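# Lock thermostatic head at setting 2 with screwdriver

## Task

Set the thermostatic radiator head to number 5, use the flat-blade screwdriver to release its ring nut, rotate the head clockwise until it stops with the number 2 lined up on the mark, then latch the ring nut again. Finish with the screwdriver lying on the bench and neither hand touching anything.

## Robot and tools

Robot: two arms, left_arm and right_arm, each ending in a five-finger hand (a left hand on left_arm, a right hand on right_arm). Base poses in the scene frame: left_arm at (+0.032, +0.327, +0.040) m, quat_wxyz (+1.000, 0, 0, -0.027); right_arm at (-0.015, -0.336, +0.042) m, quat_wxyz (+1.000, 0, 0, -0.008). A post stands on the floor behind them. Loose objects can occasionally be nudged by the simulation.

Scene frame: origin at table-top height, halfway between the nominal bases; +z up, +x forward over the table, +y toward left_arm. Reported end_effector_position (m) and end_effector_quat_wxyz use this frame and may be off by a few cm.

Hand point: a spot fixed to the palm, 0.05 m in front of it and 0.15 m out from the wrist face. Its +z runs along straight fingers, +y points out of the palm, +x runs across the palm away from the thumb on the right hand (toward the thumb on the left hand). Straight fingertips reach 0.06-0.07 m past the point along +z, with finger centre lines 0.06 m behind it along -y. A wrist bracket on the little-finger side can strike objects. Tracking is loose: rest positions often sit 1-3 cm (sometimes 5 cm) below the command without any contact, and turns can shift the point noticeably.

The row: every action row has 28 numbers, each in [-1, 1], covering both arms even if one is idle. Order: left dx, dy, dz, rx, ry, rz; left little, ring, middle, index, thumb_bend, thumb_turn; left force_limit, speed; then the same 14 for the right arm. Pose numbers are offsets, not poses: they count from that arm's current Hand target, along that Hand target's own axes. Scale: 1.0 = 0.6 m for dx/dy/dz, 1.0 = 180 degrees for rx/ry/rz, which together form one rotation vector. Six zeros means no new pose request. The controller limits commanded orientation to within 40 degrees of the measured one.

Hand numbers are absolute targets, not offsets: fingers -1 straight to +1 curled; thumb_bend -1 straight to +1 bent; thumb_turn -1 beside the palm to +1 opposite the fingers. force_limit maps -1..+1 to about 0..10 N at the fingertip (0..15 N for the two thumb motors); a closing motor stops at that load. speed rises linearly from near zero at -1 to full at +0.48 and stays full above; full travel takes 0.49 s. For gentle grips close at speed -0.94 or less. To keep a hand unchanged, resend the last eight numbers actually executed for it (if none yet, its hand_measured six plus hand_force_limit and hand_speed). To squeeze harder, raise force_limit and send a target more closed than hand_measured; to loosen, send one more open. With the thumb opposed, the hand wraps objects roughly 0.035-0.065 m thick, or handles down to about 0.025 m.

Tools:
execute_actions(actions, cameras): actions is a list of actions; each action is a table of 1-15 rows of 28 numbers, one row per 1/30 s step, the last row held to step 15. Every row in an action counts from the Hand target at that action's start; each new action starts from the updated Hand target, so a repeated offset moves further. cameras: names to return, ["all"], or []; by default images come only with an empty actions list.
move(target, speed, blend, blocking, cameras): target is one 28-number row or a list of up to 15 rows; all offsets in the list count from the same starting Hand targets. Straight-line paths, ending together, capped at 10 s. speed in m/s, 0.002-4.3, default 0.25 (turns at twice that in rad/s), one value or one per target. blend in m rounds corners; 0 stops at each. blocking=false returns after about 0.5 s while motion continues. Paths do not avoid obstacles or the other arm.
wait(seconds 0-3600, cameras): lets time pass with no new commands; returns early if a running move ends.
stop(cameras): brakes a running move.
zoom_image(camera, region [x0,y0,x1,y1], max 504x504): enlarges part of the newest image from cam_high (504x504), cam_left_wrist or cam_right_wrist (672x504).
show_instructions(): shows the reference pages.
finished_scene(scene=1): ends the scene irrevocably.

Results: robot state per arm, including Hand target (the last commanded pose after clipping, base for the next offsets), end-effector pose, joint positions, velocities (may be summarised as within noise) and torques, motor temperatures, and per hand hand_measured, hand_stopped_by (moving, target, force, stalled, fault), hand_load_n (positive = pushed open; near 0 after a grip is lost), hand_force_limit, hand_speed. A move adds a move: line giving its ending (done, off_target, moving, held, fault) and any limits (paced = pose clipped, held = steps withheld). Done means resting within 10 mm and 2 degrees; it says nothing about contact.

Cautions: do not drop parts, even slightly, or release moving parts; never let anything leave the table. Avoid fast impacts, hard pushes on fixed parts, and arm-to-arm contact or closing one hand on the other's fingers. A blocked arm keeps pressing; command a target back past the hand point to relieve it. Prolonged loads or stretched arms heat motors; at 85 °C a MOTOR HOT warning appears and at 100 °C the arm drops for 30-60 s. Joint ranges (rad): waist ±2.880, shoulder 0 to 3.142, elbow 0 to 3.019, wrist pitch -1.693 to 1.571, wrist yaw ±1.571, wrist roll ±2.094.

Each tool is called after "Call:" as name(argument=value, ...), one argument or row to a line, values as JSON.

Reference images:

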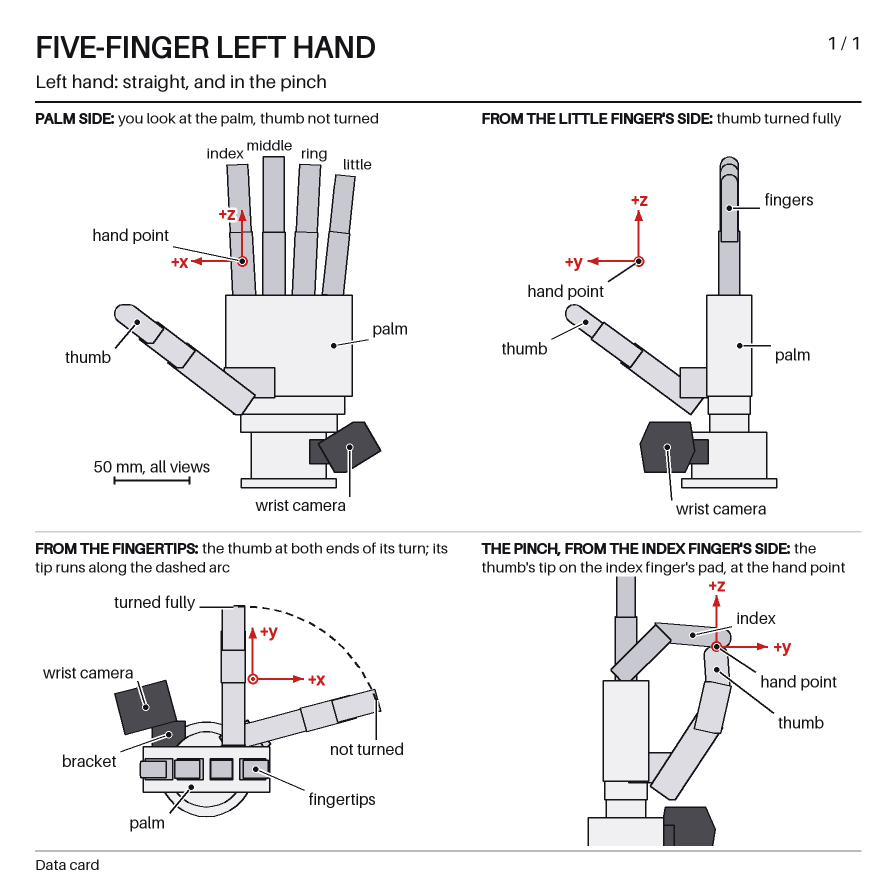

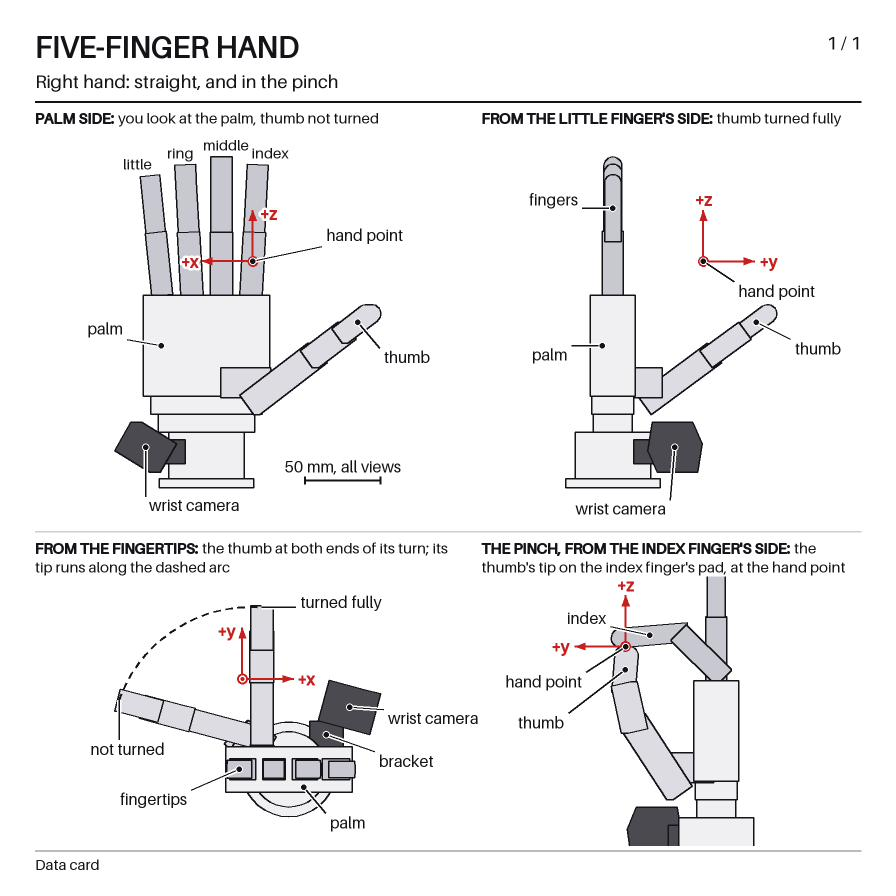

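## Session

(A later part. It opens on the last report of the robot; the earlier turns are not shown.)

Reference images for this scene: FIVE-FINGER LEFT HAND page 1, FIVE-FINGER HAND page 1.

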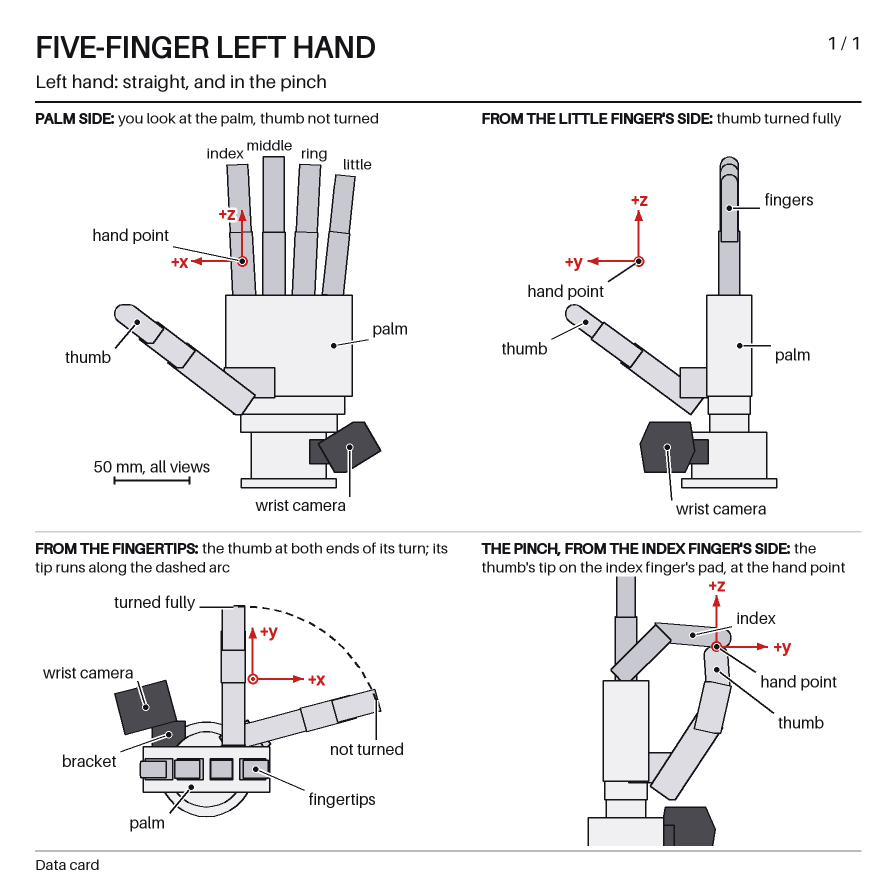

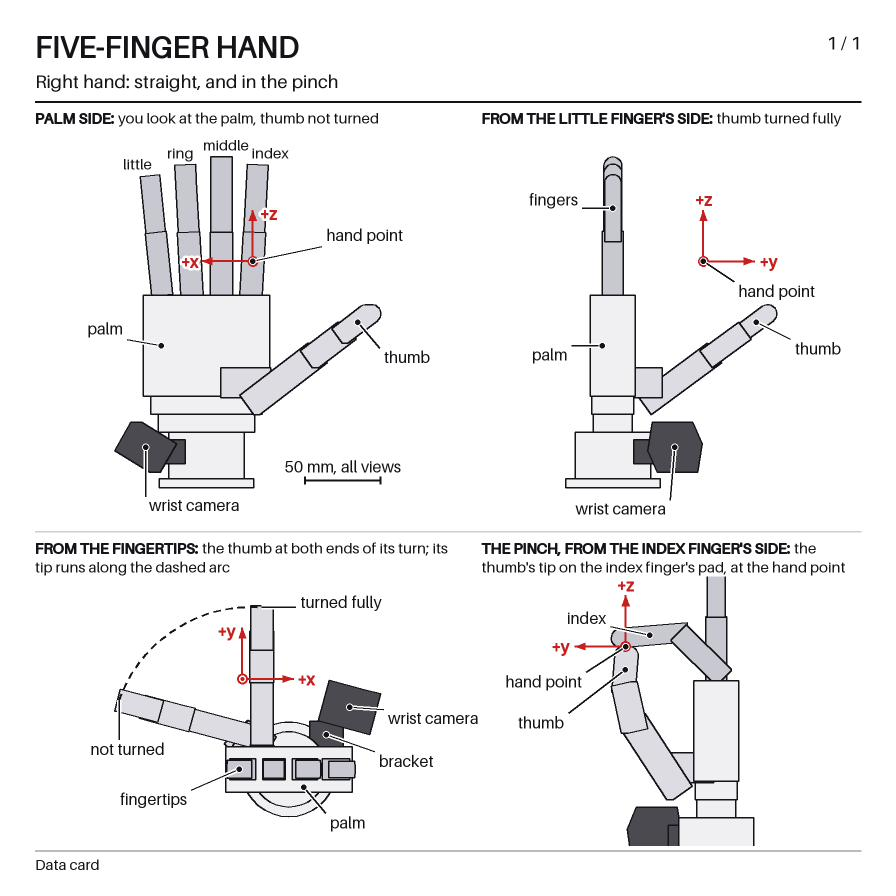

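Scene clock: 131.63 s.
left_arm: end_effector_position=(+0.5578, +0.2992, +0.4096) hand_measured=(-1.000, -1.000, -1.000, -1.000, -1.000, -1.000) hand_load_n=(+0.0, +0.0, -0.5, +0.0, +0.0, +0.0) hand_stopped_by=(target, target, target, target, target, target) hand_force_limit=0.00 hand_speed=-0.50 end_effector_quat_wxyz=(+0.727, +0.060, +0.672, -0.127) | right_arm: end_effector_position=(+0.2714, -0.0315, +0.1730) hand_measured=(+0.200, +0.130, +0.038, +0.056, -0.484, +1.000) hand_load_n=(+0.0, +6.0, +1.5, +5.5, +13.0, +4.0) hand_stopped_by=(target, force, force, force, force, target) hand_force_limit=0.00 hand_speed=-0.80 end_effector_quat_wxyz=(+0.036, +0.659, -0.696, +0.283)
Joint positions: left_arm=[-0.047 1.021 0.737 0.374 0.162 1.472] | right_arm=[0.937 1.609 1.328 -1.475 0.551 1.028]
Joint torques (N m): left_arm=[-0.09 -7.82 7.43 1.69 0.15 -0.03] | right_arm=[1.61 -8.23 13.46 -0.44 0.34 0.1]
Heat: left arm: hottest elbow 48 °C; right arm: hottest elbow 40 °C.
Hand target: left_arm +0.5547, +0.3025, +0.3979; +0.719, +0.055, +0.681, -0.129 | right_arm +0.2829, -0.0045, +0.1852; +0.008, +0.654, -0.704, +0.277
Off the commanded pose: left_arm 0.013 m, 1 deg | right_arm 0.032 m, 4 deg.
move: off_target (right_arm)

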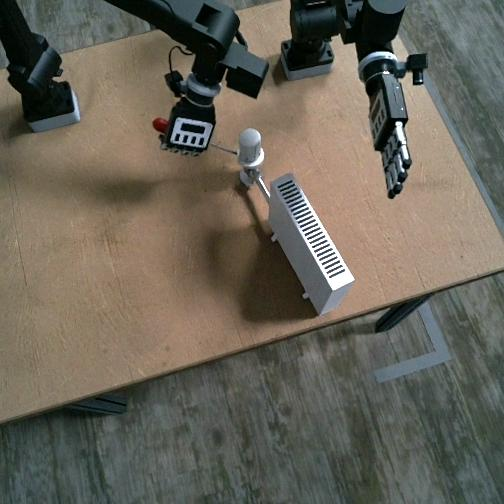

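Call:
move(
  target=[
    [0,0,0,0,0,0,-1,-1,-1,-1,-1,-1,0,-0.5,0.014,0,0,0,0,0,0.2,0.2,0.2,0.2,-0.4,1,0.0,-0.8],
    [0,0,0,0,0,0,-1,-1,-1,-1,-1,-1,0,-0.5,0.022,-0.0095,-0.0212,0,0,0,0.2,0.2,0.2,0.2,-0.4,1,0.0,-0.8],
    [0,0,0,0,0,0,-1,-1,-1,-1,-1,-1,0,-0.5,-0.002,-0.0105,-0.0292,0,0,0,0.2,0.2,0.2,0.2,-0.4,1,0.0,-0.8],
  ],
  speed=0.05,
  cameras=["cam_high"],
)

Call:
zoom_image(
  camera="cam_high",
  region=[220, 130, 270, 180],
)

Scene clock: 133.93 s.
left_arm: end_effector_position=(+0.5578, +0.2992, +0.4096) hand_measured=(-1.000, -1.000, -1.000, -1.000, -1.000, -1.000) hand_load_n=(+0.0, +0.0, +0.0, +0.0, +0.0, +0.0) hand_stopped_by=(target, target, target, target, target, target) hand_force_limit=0.00 hand_speed=-0.50 end_effector_quat_wxyz=(+0.727, +0.060, +0.672, -0.127) | right_arm: end_effector_position=(+0.2713, -0.0188, +0.1864) hand_measured=(+0.200, +0.130, +0.038, +0.056, -0.484, +1.000) hand_load_n=(+0.0, +5.0, +2.5, +5.5, +13.0, +2.5) hand_stopped_by=(target, force, force, force, force, target) hand_force_limit=0.00 hand_speed=-0.80 end_effector_quat_wxyz=(+0.035, +0.662, -0.693, +0.283)
Joint positions: left_arm=[-0.047 1.021 0.737 0.374 0.162 1.472] | right_arm=[0.954 1.625 1.383 -1.519 0.549 1.038]
Joint torques (N m): left_arm=[-0.09 -7.77 7.45 1.7 0.15 -0.03] | right_arm=[1.03 -9.88 13.56 -0.46 0.34 0.18]
Motor temperatures (°C): left_arm=[33 37 48 33 34 34] | right_arm=[28 38 41 31 33 33]
Heat: left arm: hottest elbow 48 °C; right arm: hottest elbow 41 °C.
Hand target: left_arm +0.5547, +0.3025, +0.3979; +0.719, +0.055, +0.681, -0.129 | right_arm +0.2828, +0.0038, +0.2020; +0.007, +0.654, -0.704, +0.277
Off the commanded pose: left_arm 0.013 m, 1 deg | right_arm 0.030 m, 4 deg.
move: off_target (right_arm)

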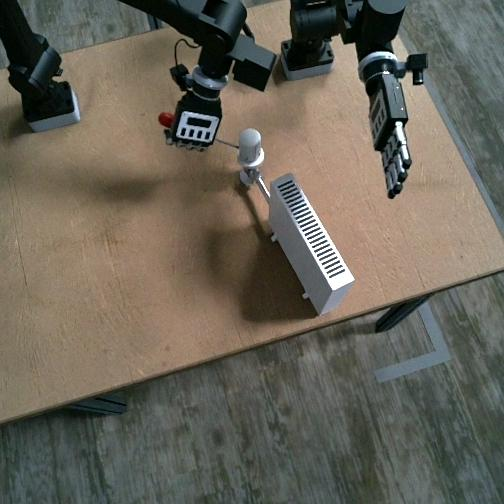

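Scaled by 10.080 from the camera's image (finer frame: 720x720).

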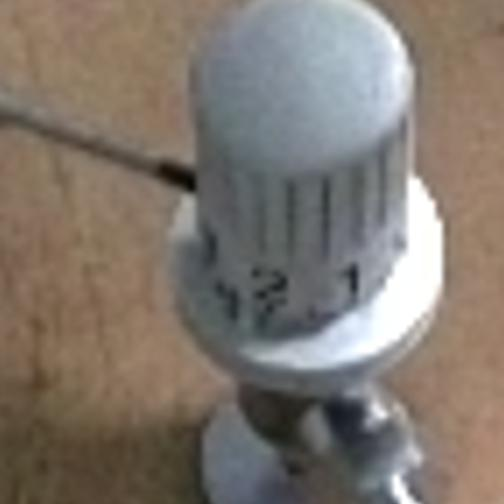

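Call:
move(
  target=[
    [0,0,0,0,0,0,-1,-1,-1,-1,-1,-1,0,-0.5,0.0153,0.0018,0.0067,0,0,0,0.2,0.2,0.2,0.2,-0.4,1,0.0,-0.8],
    [0,0,0,0,0,0,-1,-1,-1,-1,-1,-1,0,-0.5,0.0,0.0133,0.0333,0,0,0,0.2,0.2,0.2,0.2,-0.4,1,0.0,-0.8],
  ],
  speed=0.05,
  cameras=["cam_high"],
)

Call:
zoom_image(
  camera="cam_high",
  region=[220, 130, 270, 180],
)

Scene clock: 135.50 s.
left_arm: end_effector_position=(+0.5578, +0.2992, +0.4096) hand_measured=(-1.000, -1.000, -1.000, -1.000, -1.000, -1.000) hand_load_n=(+0.0, +0.0, +0.0, +0.0, +0.0, +0.0) hand_stopped_by=(target, target, target, target, target, target) hand_force_limit=0.00 hand_speed=-0.50 end_effector_quat_wxyz=(+0.727, +0.060, +0.672, -0.127) | right_arm: end_effector_position=(+0.2767, -0.0114, +0.1847) hand_measured=(+0.200, +0.130, +0.038, +0.056, -0.484, +1.000) hand_load_n=(+0.0, +4.0, +2.5, +5.5, +12.5, +1.0) hand_stopped_by=(target, force, force, force, force, target) hand_force_limit=0.00 hand_speed=-0.80 end_effector_quat_wxyz=(+0.019, +0.660, -0.697, +0.280)
Joint positions: left_arm=[-0.047 1.021 0.737 0.374 0.162 1.472] | right_arm=[0.954 1.625 1.383 -1.485 0.549 1.037]
Joint torques (N m): left_arm=[-0.15 -7.77 7.43 1.72 0.15 -0.04] | right_arm=[0.5 -10.87 9.06 0.47 0.5 0.04]
Heat: left arm: hottest elbow 49 °C; right arm: hottest elbow 41 °C.
Hand target: left_arm +0.5547, +0.3025, +0.3979; +0.719, +0.055, +0.681, -0.129 | right_arm +0.2824, -0.0043, +0.1821; +0.007, +0.654, -0.704, +0.277
Off the commanded pose: left_arm 0.013 m, 1 deg | right_arm 0.010 m, 2 deg.
move: done

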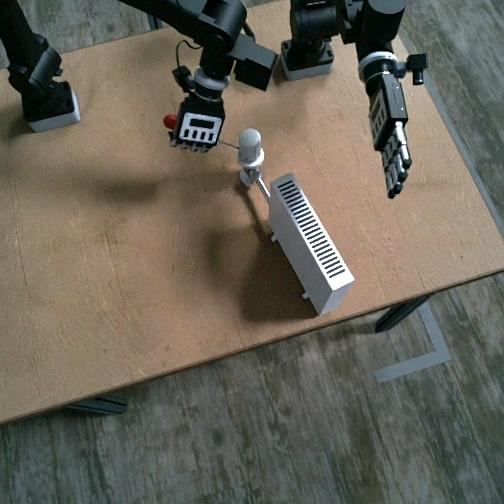

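Scaled by 10.080 from the camera's image (finer frame: 720x720).

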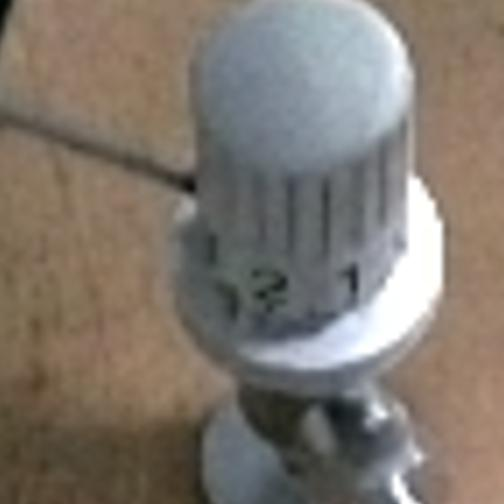

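Call:
move(
  target=[0,0,0,0,0,0,-1,-1,-1,-1,-1,-1,0,-0.5,0.085,0.0,0.0,0,0,0,0.2,0.2,0.2,0.2,-0.4,1,0.0,-0.8],
  speed=0.1,
  cameras=["cam_high","cam_right_wrist"],
)

Call:
zoom_image(
  camera="cam_high",
  region=[180, 100, 280, 200],
)

Scene clock: 136.90 s.
left_arm: end_effector_position=(+0.5578, +0.2992, +0.4096) hand_measured=(-1.000, -1.000, -1.000, -1.000, -1.000, -1.000) hand_load_n=(+0.0, +0.0, +0.0, +0.0, +0.0, +0.0) hand_stopped_by=(target, target, target, target, target, target) hand_force_limit=0.00 hand_speed=-0.50 end_effector_quat_wxyz=(+0.727, +0.060, +0.672, -0.127) | right_arm: end_effector_position=(+0.2741, -0.0479, +0.1980) hand_measured=(+0.200, +0.130, +0.038, +0.056, -0.484, +1.000) hand_load_n=(+0.0, +4.5, +3.0, +5.5, +12.5, +1.5) hand_stopped_by=(target, force, force, force, force, target) hand_force_limit=0.00 hand_speed=-0.80 end_effector_quat_wxyz=(+0.012, +0.654, -0.704, +0.277)
Joint positions: left_arm=[-0.047 1.021 0.737 0.374 0.162 1.472] | right_arm=[0.908 1.524 1.302 -1.466 0.551 1]
Joint torques (N m): left_arm=[-0.09 -7.65 7.43 1.66 0.16 -0.04] | right_arm=[0.15 -10.52 8.25 0.02 0.68 -0.16]
Heat: left arm: hottest elbow 49 °C; right arm: hottest elbow 41 °C.
Hand target: left_arm +0.5547, +0.3025, +0.3979; +0.719, +0.055, +0.681, -0.129 | right_arm +0.2751, -0.0511, +0.2012; +0.008, +0.654, -0.704, +0.278
Off the commanded pose: left_arm 0.013 m, 1 deg | right_arm 0.005 m, 1 deg.
move: done

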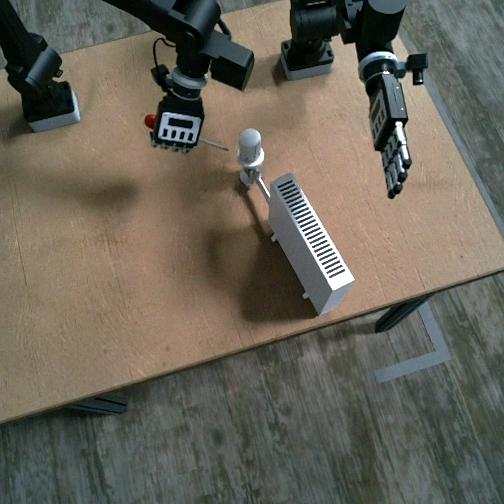

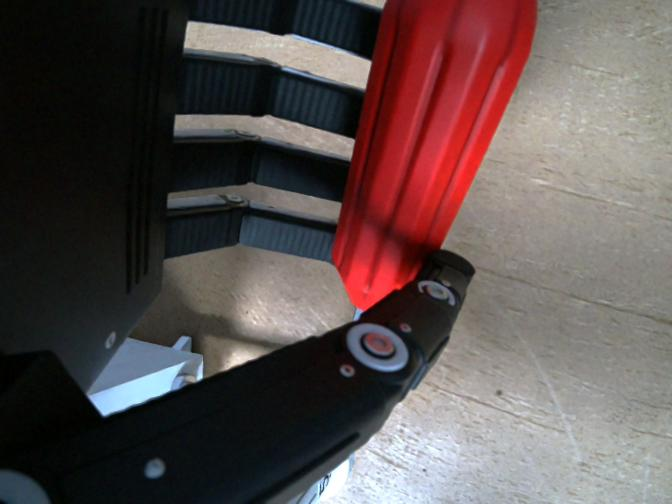

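Scaled by 5.040 from the camera's image (finer frame: 720x720).

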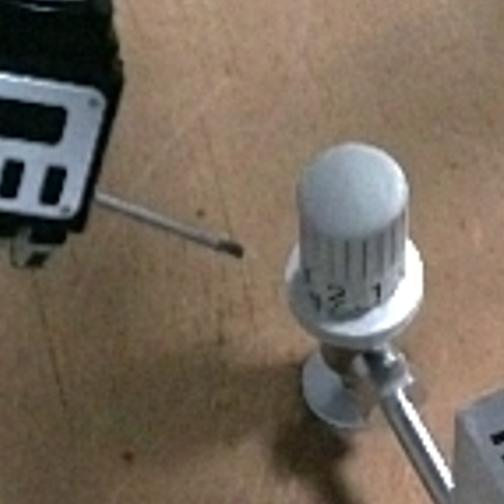

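Call:
move(
  target=[0,0,0,0,0,0,-1,-1,-1,-1,-1,-1,0,-0.5,0,0.0,0.0,0,0,0,0.6,0.6,0.6,0.6,-0.4,1,0.5,-0.85],
  speed=0.1,
  cameras=["cam_high","cam_right_wrist"],
)

Call:
zoom_image(
  camera="cam_high",
  region=[180, 100, 280, 200],
)

Scene clock: 138.30 s.
left_arm: end_effector_position=(+0.5578, +0.2992, +0.4096) hand_measured=(-1.000, -1.000, -1.000, -1.000, -1.000, -1.000) hand_load_n=(+0.0, +0.0, +0.0, +0.0, +0.0, +0.0) hand_stopped_by=(target, target, target, target, target, target) hand_force_limit=0.00 hand_speed=-0.50 end_effector_quat_wxyz=(+0.727, +0.060, +0.672, -0.127) | right_arm: end_effector_position=(+0.2741, -0.0479, +0.1980) hand_measured=(+0.446, +0.182, +0.074, +0.080, -0.486, +1.000) hand_load_n=(+7.5, +0.0, +8.0, +7.0, +28.5, +12.5) hand_stopped_by=(force, force, force, force, force, target) hand_force_limit=0.50 hand_speed=-0.85 end_effector_quat_wxyz=(+0.012, +0.654, -0.704, +0.277)
Joint positions: left_arm=[-0.047 1.021 0.737 0.374 0.162 1.472] | right_arm=[0.908 1.524 1.302 -1.466 0.551 0.999]
Joint torques (N m): left_arm=[-0.03 -7.71 7.39 1.69 0.16 -0.04] | right_arm=[0.73 -10.11 7.98 -0.05 0.65 -0.17]
Heat: left arm: hottest elbow 49 °C; right arm: hottest elbow 41 °C.
Hand target: left_arm +0.5547, +0.3025, +0.3979; +0.719, +0.055, +0.681, -0.129 | right_arm +0.2751, -0.0511, +0.2012; +0.008, +0.654, -0.704, +0.278
Off the commanded pose: left_arm 0.013 m, 1 deg | right_arm 0.005 m, 1 deg.
move: done

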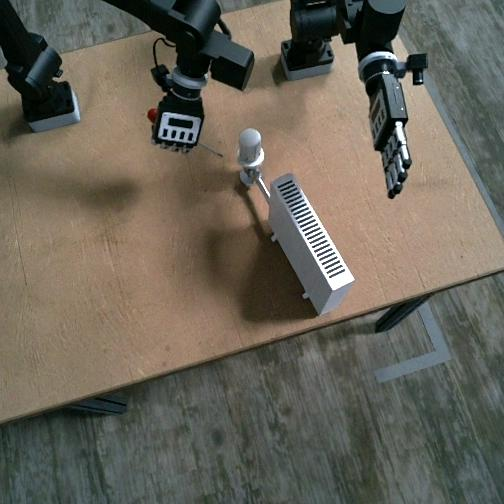

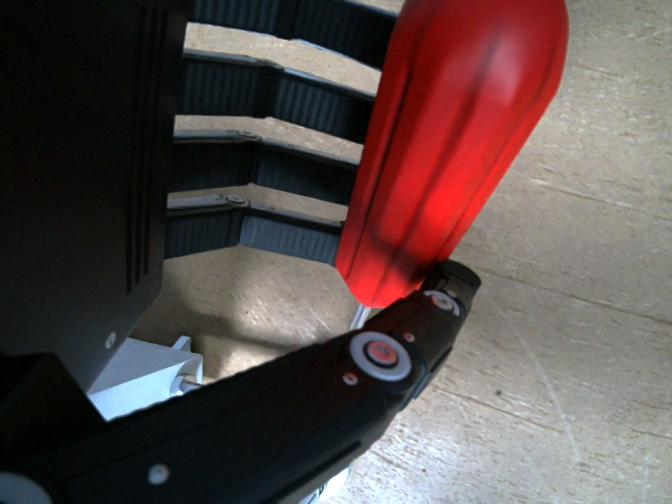

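Scaled by 5.040 from the camera's image (finer frame: 720x720).

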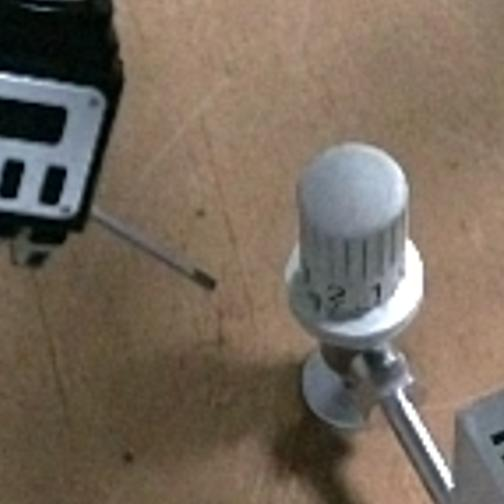

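Call:
move(
  target=[0,0,0,0,0,0,-1,-1,-1,-1,-1,-1,0,-0.5,0,0.0,0.0,0,0,0,0.35,0.6,0.6,0.6,-0.4,1,0.5,-0.85],
  speed=0.1,
  cameras=["cam_high","cam_right_wrist"],
)

Call:
zoom_image(
  camera="cam_high",
  region=[180, 100, 280, 200],
)

Scene clock: 139.10 s.
left_arm: end_effector_position=(+0.5578, +0.2992, +0.4096) hand_measured=(-1.000, -1.000, -1.000, -1.000, -1.000, -1.000) hand_load_n=(+0.0, +0.0, +0.0, +0.0, +0.0, +0.0) hand_stopped_by=(target, target, target, target, target, target) hand_force_limit=0.00 hand_speed=-0.50 end_effector_quat_wxyz=(+0.727, +0.060, +0.672, -0.127) | right_arm: end_effector_position=(+0.2741, -0.0479, +0.1980) hand_measured=(+0.350, +0.182, +0.074, +0.080, -0.486, +1.000) hand_load_n=(+1.0, +4.0, +11.5, +6.0, +23.5, +3.5) hand_stopped_by=(target, force, force, force, force, target) hand_force_limit=0.50 hand_speed=-0.85 end_effector_quat_wxyz=(+0.012, +0.654, -0.704, +0.277)
Joint positions: left_arm=[-0.047 1.021 0.737 0.374 0.162 1.472] | right_arm=[0.908 1.524 1.302 -1.466 0.551 0.999]
Joint torques (N m): left_arm=[-0.03 -7.77 7.42 1.7 0.16 -0.04] | right_arm=[0.5 -10.99 8.18 -0.18 0.67 -0.2]
Heat: left arm: hottest elbow 49 °C; right arm: hottest elbow 41 °C.
Hand target: left_arm +0.5547, +0.3025, +0.3979; +0.719, +0.055, +0.681, -0.129 | right_arm +0.2751, -0.0511, +0.2012; +0.008, +0.654, -0.704, +0.278
Off the commanded pose: left_arm 0.013 m, 1 deg | right_arm 0.005 m, 1 deg.
move: done

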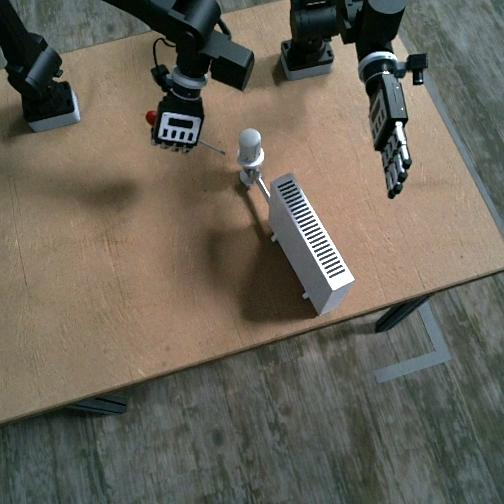

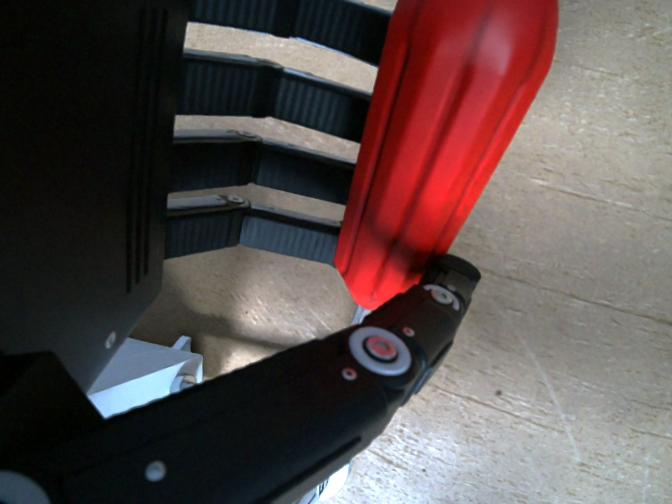

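Scaled by 5.040 from the camera's image (finer frame: 720x720).

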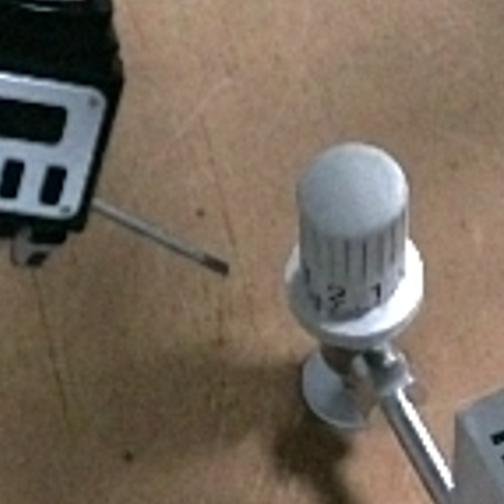

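Call:
move(
  target=[0,0,0,0,0,0,-1,-1,-1,-1,-1,-1,0,-0.5,0,0.0,0.0,0,0,0,0.2,0.6,0.6,0.6,-0.489,1,0.5,-0.95],
  speed=0.1,
  cameras=["cam_right_wrist"],
)

Scene clock: 140.57 s.
left_arm: end_effector_position=(+0.5578, +0.2992, +0.4096) hand_measured=(-1.000, -1.000, -1.000, -1.000, -1.000, -1.000) hand_load_n=(+0.0, +0.0, +0.0, +0.0, +0.0, +0.0) hand_stopped_by=(target, target, target, target, target, target) hand_force_limit=0.00 hand_speed=-0.50 end_effector_quat_wxyz=(+0.727, +0.060, +0.672, -0.127) | right_arm: end_effector_position=(+0.2741, -0.0479, +0.1980) hand_measured=(+0.200, +0.182, +0.074, +0.080, -0.496, +1.000) hand_load_n=(+0.0, +4.5, +11.5, +5.0, +20.5, +2.0) hand_stopped_by=(target, force, force, force, force, target) hand_force_limit=0.50 hand_speed=-0.95 end_effector_quat_wxyz=(+0.012, +0.654, -0.704, +0.277)
Joint positions: left_arm=[-0.047 1.021 0.737 0.374 0.162 1.472] | right_arm=[0.908 1.524 1.302 -1.466 0.551 0.999]
Joint torques (N m): left_arm=[-0.09 -7.82 7.41 1.69 0.16 -0.04] | right_arm=[-0.44 -10.29 7.98 -0.18 0.62 -0.11]
Heat: left arm: hottest elbow 49 °C; right arm: hottest elbow 41 °C.
Hand target: left_arm +0.5547, +0.3025, +0.3979; +0.719, +0.055, +0.681, -0.129 | right_arm +0.2751, -0.0511, +0.2012; +0.008, +0.654, -0.704, +0.278
Off the commanded pose: left_arm 0.013 m, 1 deg | right_arm 0.005 m, 1 deg.
move: done

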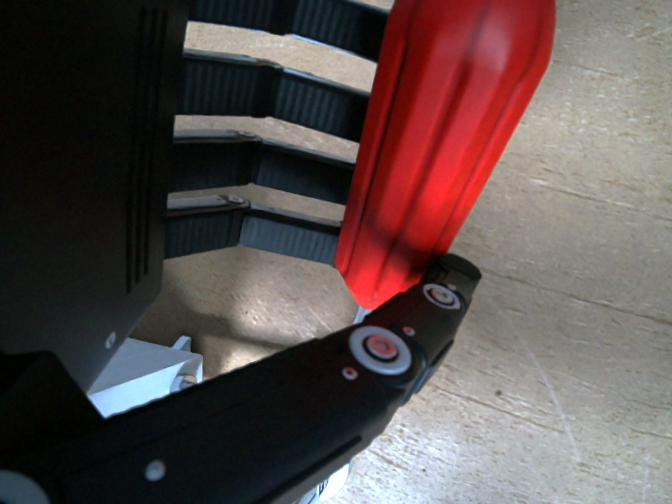

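Call:
move(
  target=[0,0,0,0,0,0,-1,-1,-1,-1,-1,-1,0,-0.5,0,0.0,0.0,0,0,0,0.2,0.6,0.6,0.6,-0.51,1,0.5,-0.95],
  speed=0.1,
  cameras=["cam_high"],
)

Call:
zoom_image(
  camera="cam_high",
  region=[180, 100, 280, 200],
)

Scene clock: 141.23 s.
left_arm: end_effector_position=(+0.5578, +0.2992, +0.4096) hand_measured=(-1.000, -1.000, -1.000, -1.000, -1.000, -1.000) hand_load_n=(+0.0, +0.5, +0.0, +0.0, +0.0, +0.0) hand_stopped_by=(target, target, target, target, target, target) hand_force_limit=0.00 hand_speed=-0.50 end_effector_quat_wxyz=(+0.727, +0.060, +0.672, -0.127) | right_arm: end_effector_position=(+0.2741, -0.0479, +0.1980) hand_measured=(+0.200, +0.182, +0.074, +0.080, -0.514, +1.000) hand_load_n=(+0.0, +3.5, +9.5, +3.5, +16.5, +1.5) hand_stopped_by=(target, force, force, force, force, target) hand_force_limit=0.50 hand_speed=-0.95 end_effector_quat_wxyz=(+0.012, +0.654, -0.704, +0.277)
Joint positions: left_arm=[-0.047 1.021 0.737 0.374 0.162 1.472] | right_arm=[0.908 1.524 1.302 -1.466 0.551 0.999]
Joint torques (N m): left_arm=[-0.15 -7.82 7.41 1.72 0.15 -0.04] | right_arm=[0.03 -10.46 8.12 -0.02 0.62 -0.17]
Heat: left arm: hottest elbow 49 °C; right arm: hottest elbow 41 °C.
Hand target: left_arm +0.5547, +0.3025, +0.3979; +0.719, +0.055, +0.681, -0.129 | right_arm +0.2751, -0.0511, +0.2012; +0.008, +0.654, -0.704, +0.278
Off the commanded pose: left_arm 0.013 m, 1 deg | right_arm 0.005 m, 1 deg.
move: done

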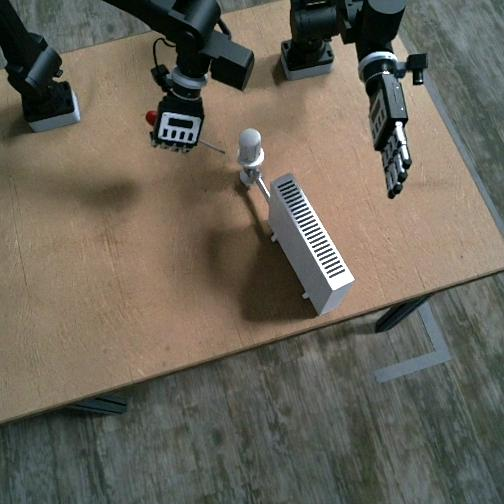

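Scaled by 5.040 from the camera's image (finer frame: 720x720).

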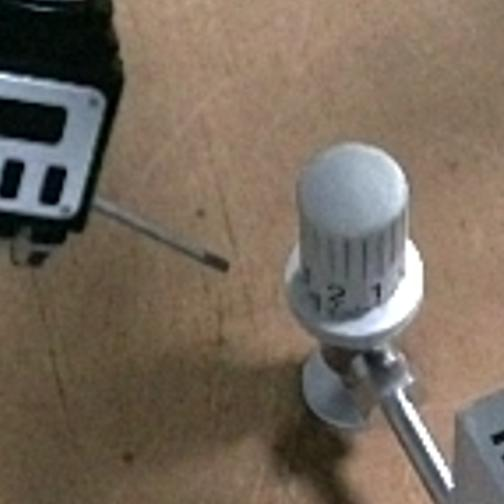

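Call:
move(
  target=[0,0,0,0,0,0,-1,-1,-1,-1,-1,-1,0,-0.5,-0.0085,0.0273,0.0553,0.0166,-0.1181,0.0597,0.2,0.6,0.6,0.6,-0.51,1,0.5,-0.95],
  speed=0.1,
  cameras=["cam_high","cam_right_wrist"],
)

Call:
zoom_image(
  camera="cam_high",
  region=[180, 100, 280, 200],
)

Scene clock: 149.90 s.
left_arm: end_effector_position=(+0.5578, +0.2992, +0.4096) hand_measured=(-1.000, -1.000, -1.000, -1.000, -1.000, -1.000) hand_load_n=(+0.0, +0.0, +0.0, +0.0, +0.0, +0.0) hand_stopped_by=(target, target, target, target, target, target) hand_force_limit=0.00 hand_speed=-0.50 end_effector_quat_wxyz=(+0.727, +0.060, +0.672, -0.127) | right_arm: end_effector_position=(+0.2703, -0.0584, +0.1605) hand_measured=(+0.200, +0.182, +0.074, +0.080, -0.514, +1.000) hand_load_n=(+0.0, +3.5, +9.5, +3.5, +16.0, +1.0) hand_stopped_by=(target, force, force, force, force, target) hand_force_limit=0.50 hand_speed=-0.95 end_effector_quat_wxyz=(+0.155, -0.628, +0.743, -0.171)
Joint positions: left_arm=[-0.047 1.021 0.737 0.374 0.162 1.472] | right_arm=[0.807 1.252 0.927 -0.951 0.368 0.904]
Joint torques (N m): left_arm=[-0.15 -7.82 7.45 1.69 0.16 -0.04] | right_arm=[0.62 -7 8.75 0.91 0.22 -0.08]
Heat: left arm: hottest elbow 49 °C; right arm: hottest elbow 41 °C.
Hand target: left_arm +0.5547, +0.3025, +0.3979; +0.719, +0.055, +0.681, -0.129 | right_arm +0.2724, -0.0598, +0.1649; +0.165, -0.626, +0.743, -0.170
Off the commanded pose: left_arm 0.013 m, 1 deg | right_arm 0.005 m, 1 deg.
move: done

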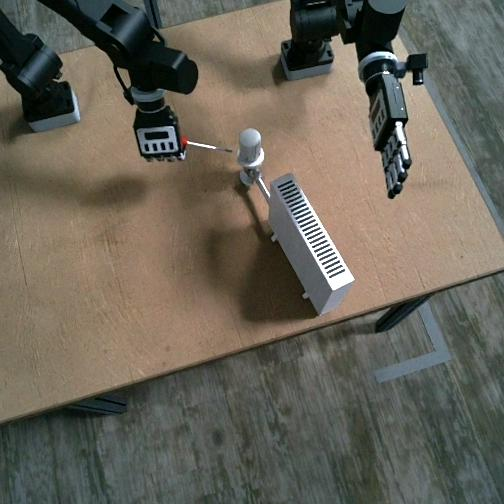

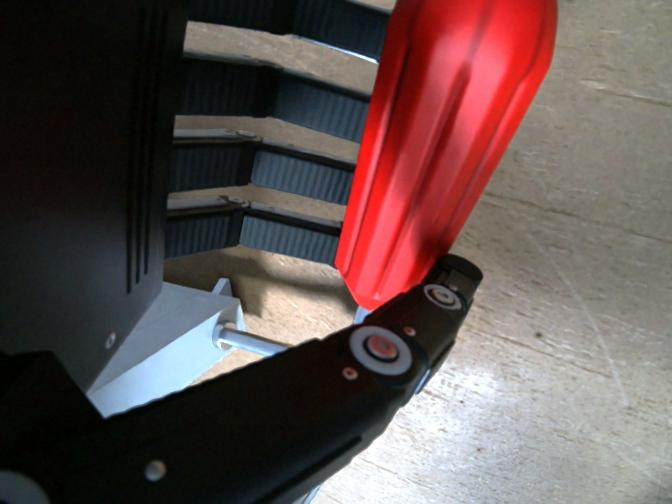

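Scaled by 5.040 from the camera's image (finer frame: 720x720).

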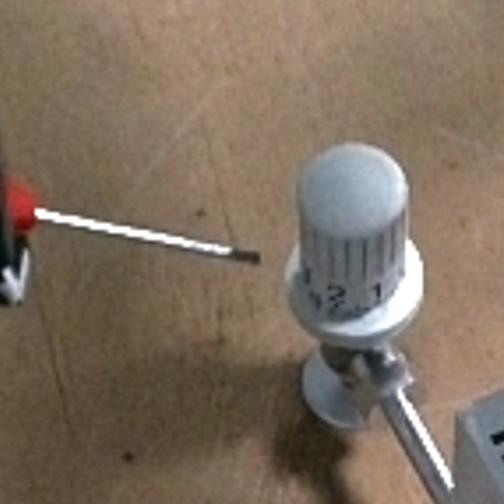

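Call:
move(
  target=[0,0,0,0,0,0,-1,-1,-1,-1,-1,-1,0,-0.5,-0.0133,0.008,0.0185,0,0,0,0.2,0.6,0.6,0.6,-0.51,1,0.5,-0.95],
  speed=0.05,
  cameras=["cam_high"],
)

Call:
zoom_image(
  camera="cam_high",
  region=[220, 130, 270, 180],
)

Scene clock: 151.40 s.
left_arm: end_effector_position=(+0.5578, +0.2992, +0.4096) hand_measured=(-1.000, -1.000, -1.000, -1.000, -1.000, -1.000) hand_load_n=(+0.0, +0.0, +0.0, +0.0, +0.0, +0.0) hand_stopped_by=(target, target, target, target, target, target) hand_force_limit=0.00 hand_speed=-0.50 end_effector_quat_wxyz=(+0.727, +0.060, +0.672, -0.127) | right_arm: end_effector_position=(+0.2748, -0.0539, +0.1573) hand_measured=(+0.200, +0.182, +0.074, +0.080, -0.514, +1.000) hand_load_n=(+0.0, +3.5, +9.5, +3.5, +16.0, +1.5) hand_stopped_by=(target, force, force, force, force, target) hand_force_limit=0.50 hand_speed=-0.95 end_effector_quat_wxyz=(+0.165, -0.626, +0.743, -0.171)
Joint positions: left_arm=[-0.047 1.021 0.737 0.374 0.162 1.472] | right_arm=[0.807 1.259 0.921 -0.918 0.368 0.904]
Joint torques (N m): left_arm=[-0.09 -7.71 7.42 1.68 0.15 -0.04] | right_arm=[1.32 -6.01 8.73 0.69 0.33 0.05]
Heat: left arm: hottest elbow 49 °C; right arm: hottest elbow 41 °C.
Hand target: left_arm +0.5547, +0.3025, +0.3979; +0.719, +0.055, +0.681, -0.129 | right_arm +0.2746, -0.0517, +0.1531; +0.165, -0.626, +0.743, -0.170
Off the commanded pose: left_arm 0.013 m, 1 deg | right_arm 0.005 m, 0 deg.
move: done

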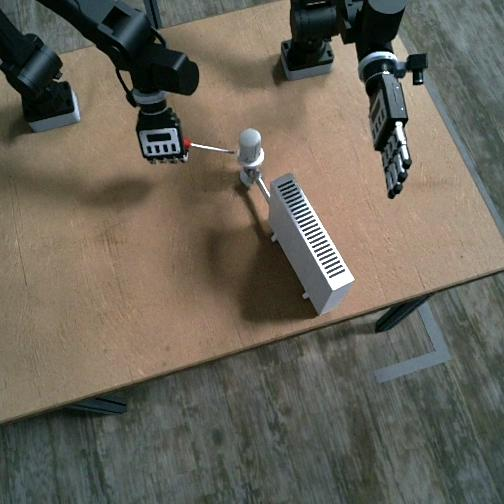

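Scaled by 10.080 from the camera's image (finer frame: 720x720).

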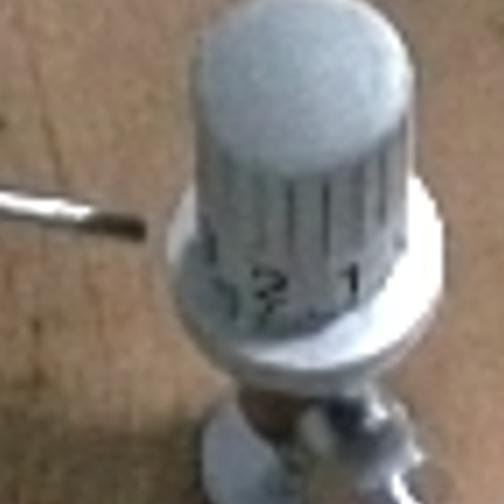

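Call:
move(
  target=[0,0,0,0,0,0,-1,-1,-1,-1,-1,-1,0,-0.5,-0.0163,0.0158,0.0185,0,0,0,0.2,0.6,0.6,0.6,-0.51,1,0.5,-0.95],
  speed=0.05,
  cameras=["cam_high"],
)

Call:
zoom_image(
  camera="cam_high",
  region=[220, 130, 270, 180],
)

Scene clock: 152.60 s.
left_arm: end_effector_position=(+0.5578, +0.2992, +0.4096) hand_measured=(-1.000, -1.000, -1.000, -1.000, -1.000, -1.000) hand_load_n=(+0.0, +0.0, +0.0, +0.0, +0.0, +0.0) hand_stopped_by=(target, target, target, target, target, target) hand_force_limit=0.00 hand_speed=-0.50 end_effector_quat_wxyz=(+0.727, +0.060, +0.672, -0.127) | right_arm: end_effector_position=(+0.2737, -0.0438, +0.1438) hand_measured=(+0.200, +0.182, +0.074, +0.080, -0.514, +1.000) hand_load_n=(+0.0, +5.0, +9.0, +3.0, +16.5, +1.0) hand_stopped_by=(target, force, force, force, force, target) hand_force_limit=0.50 hand_speed=-0.95 end_effector_quat_wxyz=(+0.165, -0.626, +0.743, -0.169)
Joint positions: left_arm=[-0.047 1.021 0.737 0.374 0.162 1.472] | right_arm=[0.827 1.292 0.912 -0.884 0.371 0.924]
Joint torques (N m): left_arm=[-0.03 -7.71 7.43 1.72 0.15 -0.04] | right_arm=[1.2 -6.24 8.54 0.92 0.53 0.04]
Heat: left arm: hottest elbow 49 °C; right arm: hottest elbow 41 °C.
Hand target: left_arm +0.5547, +0.3025, +0.3979; +0.719, +0.055, +0.681, -0.129 | right_arm +0.2729, -0.0411, +0.1391; +0.165, -0.626, +0.743, -0.170
Off the commanded pose: left_arm 0.013 m, 1 deg | right_arm 0.005 m, 0 deg.
move: done

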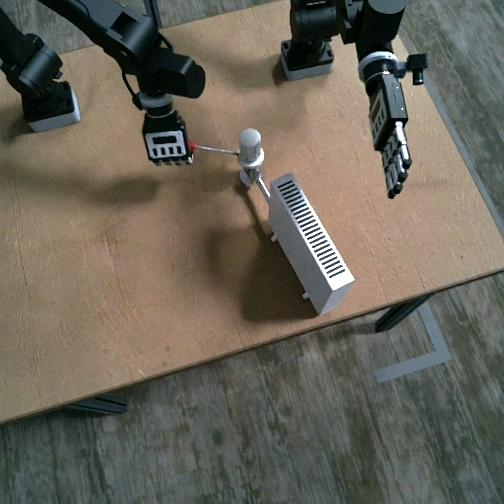

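Scaled by 10.080 from the camera's image (finer frame: 720x720).

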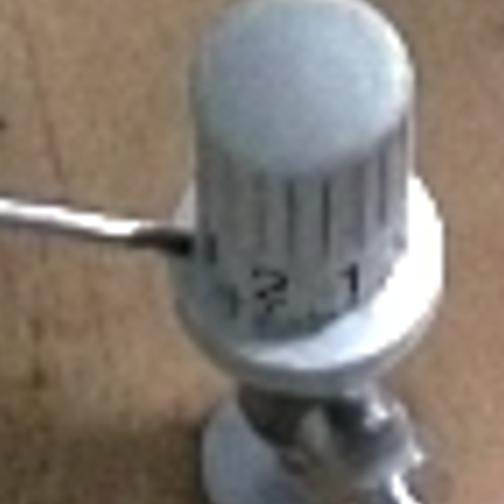

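Call:
move(
  target=[0,0,0,0,0,0,-1,-1,-1,-1,-1,-1,0,-0.5,-0.008,0.0065,0.0115,0,0,0,0.2,0.6,0.6,0.6,-0.51,1,0.5,-0.95],
  speed=0.05,
  cameras=["cam_high"],
)

Call:
zoom_image(
  camera="cam_high",
  region=[220, 130, 270, 180],
)

Scene clock: 153.43 s.
left_arm: end_effector_position=(+0.5578, +0.2992, +0.4096) hand_measured=(-1.000, -1.000, -1.000, -1.000, -1.000, -1.000) hand_load_n=(+0.0, +0.0, +0.0, +0.0, +0.0, +0.0) hand_stopped_by=(target, target, target, target, target, target) hand_force_limit=0.00 hand_speed=-0.50 end_effector_quat_wxyz=(+0.727, +0.060, +0.672, -0.127) | right_arm: end_effector_position=(+0.2728, -0.0409, +0.1348) hand_measured=(+0.200, +0.182, +0.076, +0.080, -0.514, +1.000) hand_load_n=(+0.0, +6.0, +2.5, +3.5, +13.5, +1.0) hand_stopped_by=(target, force, force, force, force, target) hand_force_limit=0.50 hand_speed=-0.95 end_effector_quat_wxyz=(+0.161, -0.628, +0.742, -0.171)
Joint positions: left_arm=[-0.047 1.021 0.737 0.374 0.162 1.472] | right_arm=[0.836 1.312 0.906 -0.869 0.376 0.929]
Joint torques (N m): left_arm=[-0.15 -7.77 7.42 1.7 0.15 -0.04] | right_arm=[1.44 -5.66 8.65 0.94 0.45 0.19]
Heat: left arm: hottest elbow 49 °C; right arm: hottest elbow 41 °C.
Hand target: left_arm +0.5547, +0.3025, +0.3979; +0.719, +0.055, +0.681, -0.129 | right_arm +0.2735, -0.0361, +0.1315; +0.165, -0.626, +0.743, -0.170
Off the commanded pose: left_arm 0.013 m, 1 deg | right_arm 0.006 m, 1 deg.
move: done

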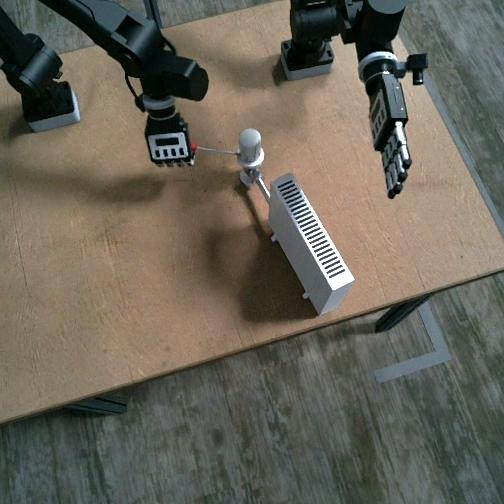

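Scaled by 10.080 from the camera's image (finer frame: 720x720).

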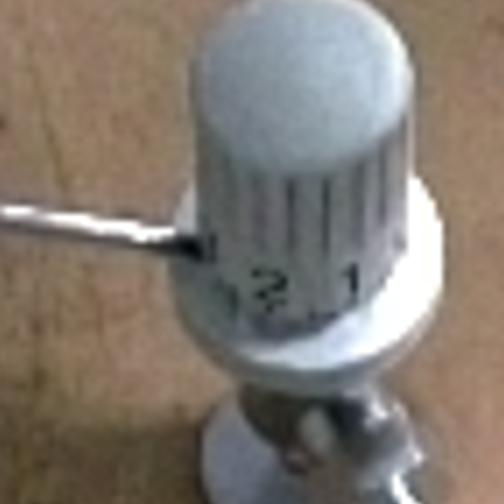

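Call:
move(
  target=[0,0,0,0,0,0,-1,-1,-1,-1,-1,-1,0,-0.5,-0.0133,-0.0013,0.001,0,0,0,0.2,0.6,0.6,0.6,-0.51,1,0.5,-0.95],
  speed=0.05,
  cameras=["cam_high"],
)

Call:
zoom_image(
  camera="cam_high",
  region=[220, 130, 270, 180],
)

Scene clock: 154.43 s.
left_arm: end_effector_position=(+0.5578, +0.2992, +0.4096) hand_measured=(-1.000, -1.000, -1.000, -1.000, -1.000, -1.000) hand_load_n=(+0.0, +0.0, +0.0, +0.0, +0.0, +0.0) hand_stopped_by=(target, target, target, target, target, target) hand_force_limit=0.00 hand_speed=-0.50 end_effector_quat_wxyz=(+0.727, +0.060, +0.672, -0.127) | right_arm: end_effector_position=(+0.2707, -0.0404, +0.1272) hand_measured=(+0.200, +0.182, +0.076, +0.080, -0.514, +1.000) hand_load_n=(+0.0, +8.5, +0.0, +1.5, +12.5, +0.0) hand_stopped_by=(target, force, force, force, force, target) hand_force_limit=0.50 hand_speed=-0.95 end_effector_quat_wxyz=(+0.152, -0.634, +0.738, -0.173)
Joint positions: left_arm=[-0.047 1.021 0.737 0.374 0.162 1.472] | right_arm=[0.842 1.332 0.906 -0.869 0.379 0.925]
Joint torques (N m): left_arm=[-0.03 -7.77 7.42 1.72 0.15 -0.03] | right_arm=[1.67 -5.3 9.87 0.92 0.38 0.23]
Heat: left arm: hottest elbow 49 °C; right arm: hottest elbow 41 °C.
Hand target: left_arm +0.5547, +0.3025, +0.3979; +0.719, +0.055, +0.681, -0.129 | right_arm +0.2757, -0.0283, +0.1315; +0.165, -0.626, +0.743, -0.170
Off the commanded pose: left_arm 0.013 m, 1 deg | right_arm 0.014 m, 2 deg.
move: off_target (right_arm)

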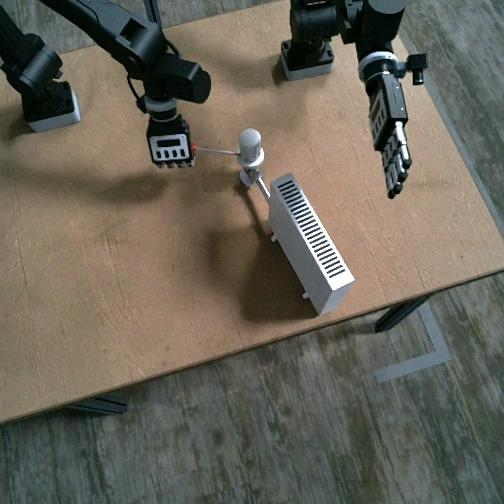

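Scaled by 10.080 from the camera's image (finer frame: 720x720).

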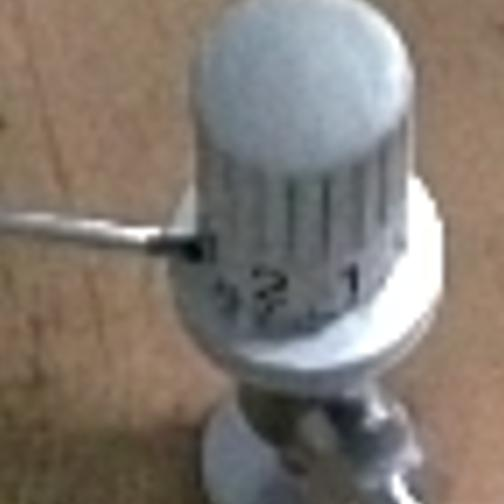

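Call:
zoom_image(
  camera="cam_high",
  region=[230, 143, 256, 169],
)

Scaled by 19.385 from the camera's image (finer frame: 720x720).

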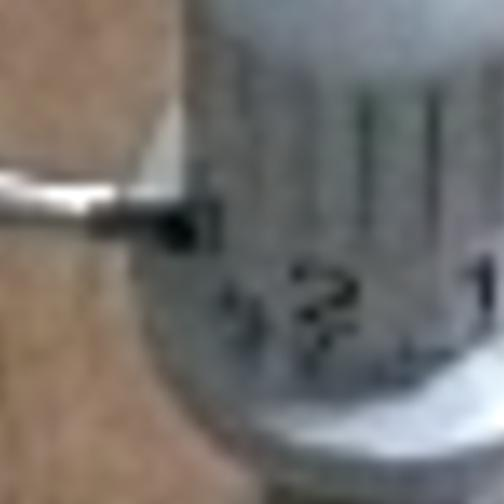

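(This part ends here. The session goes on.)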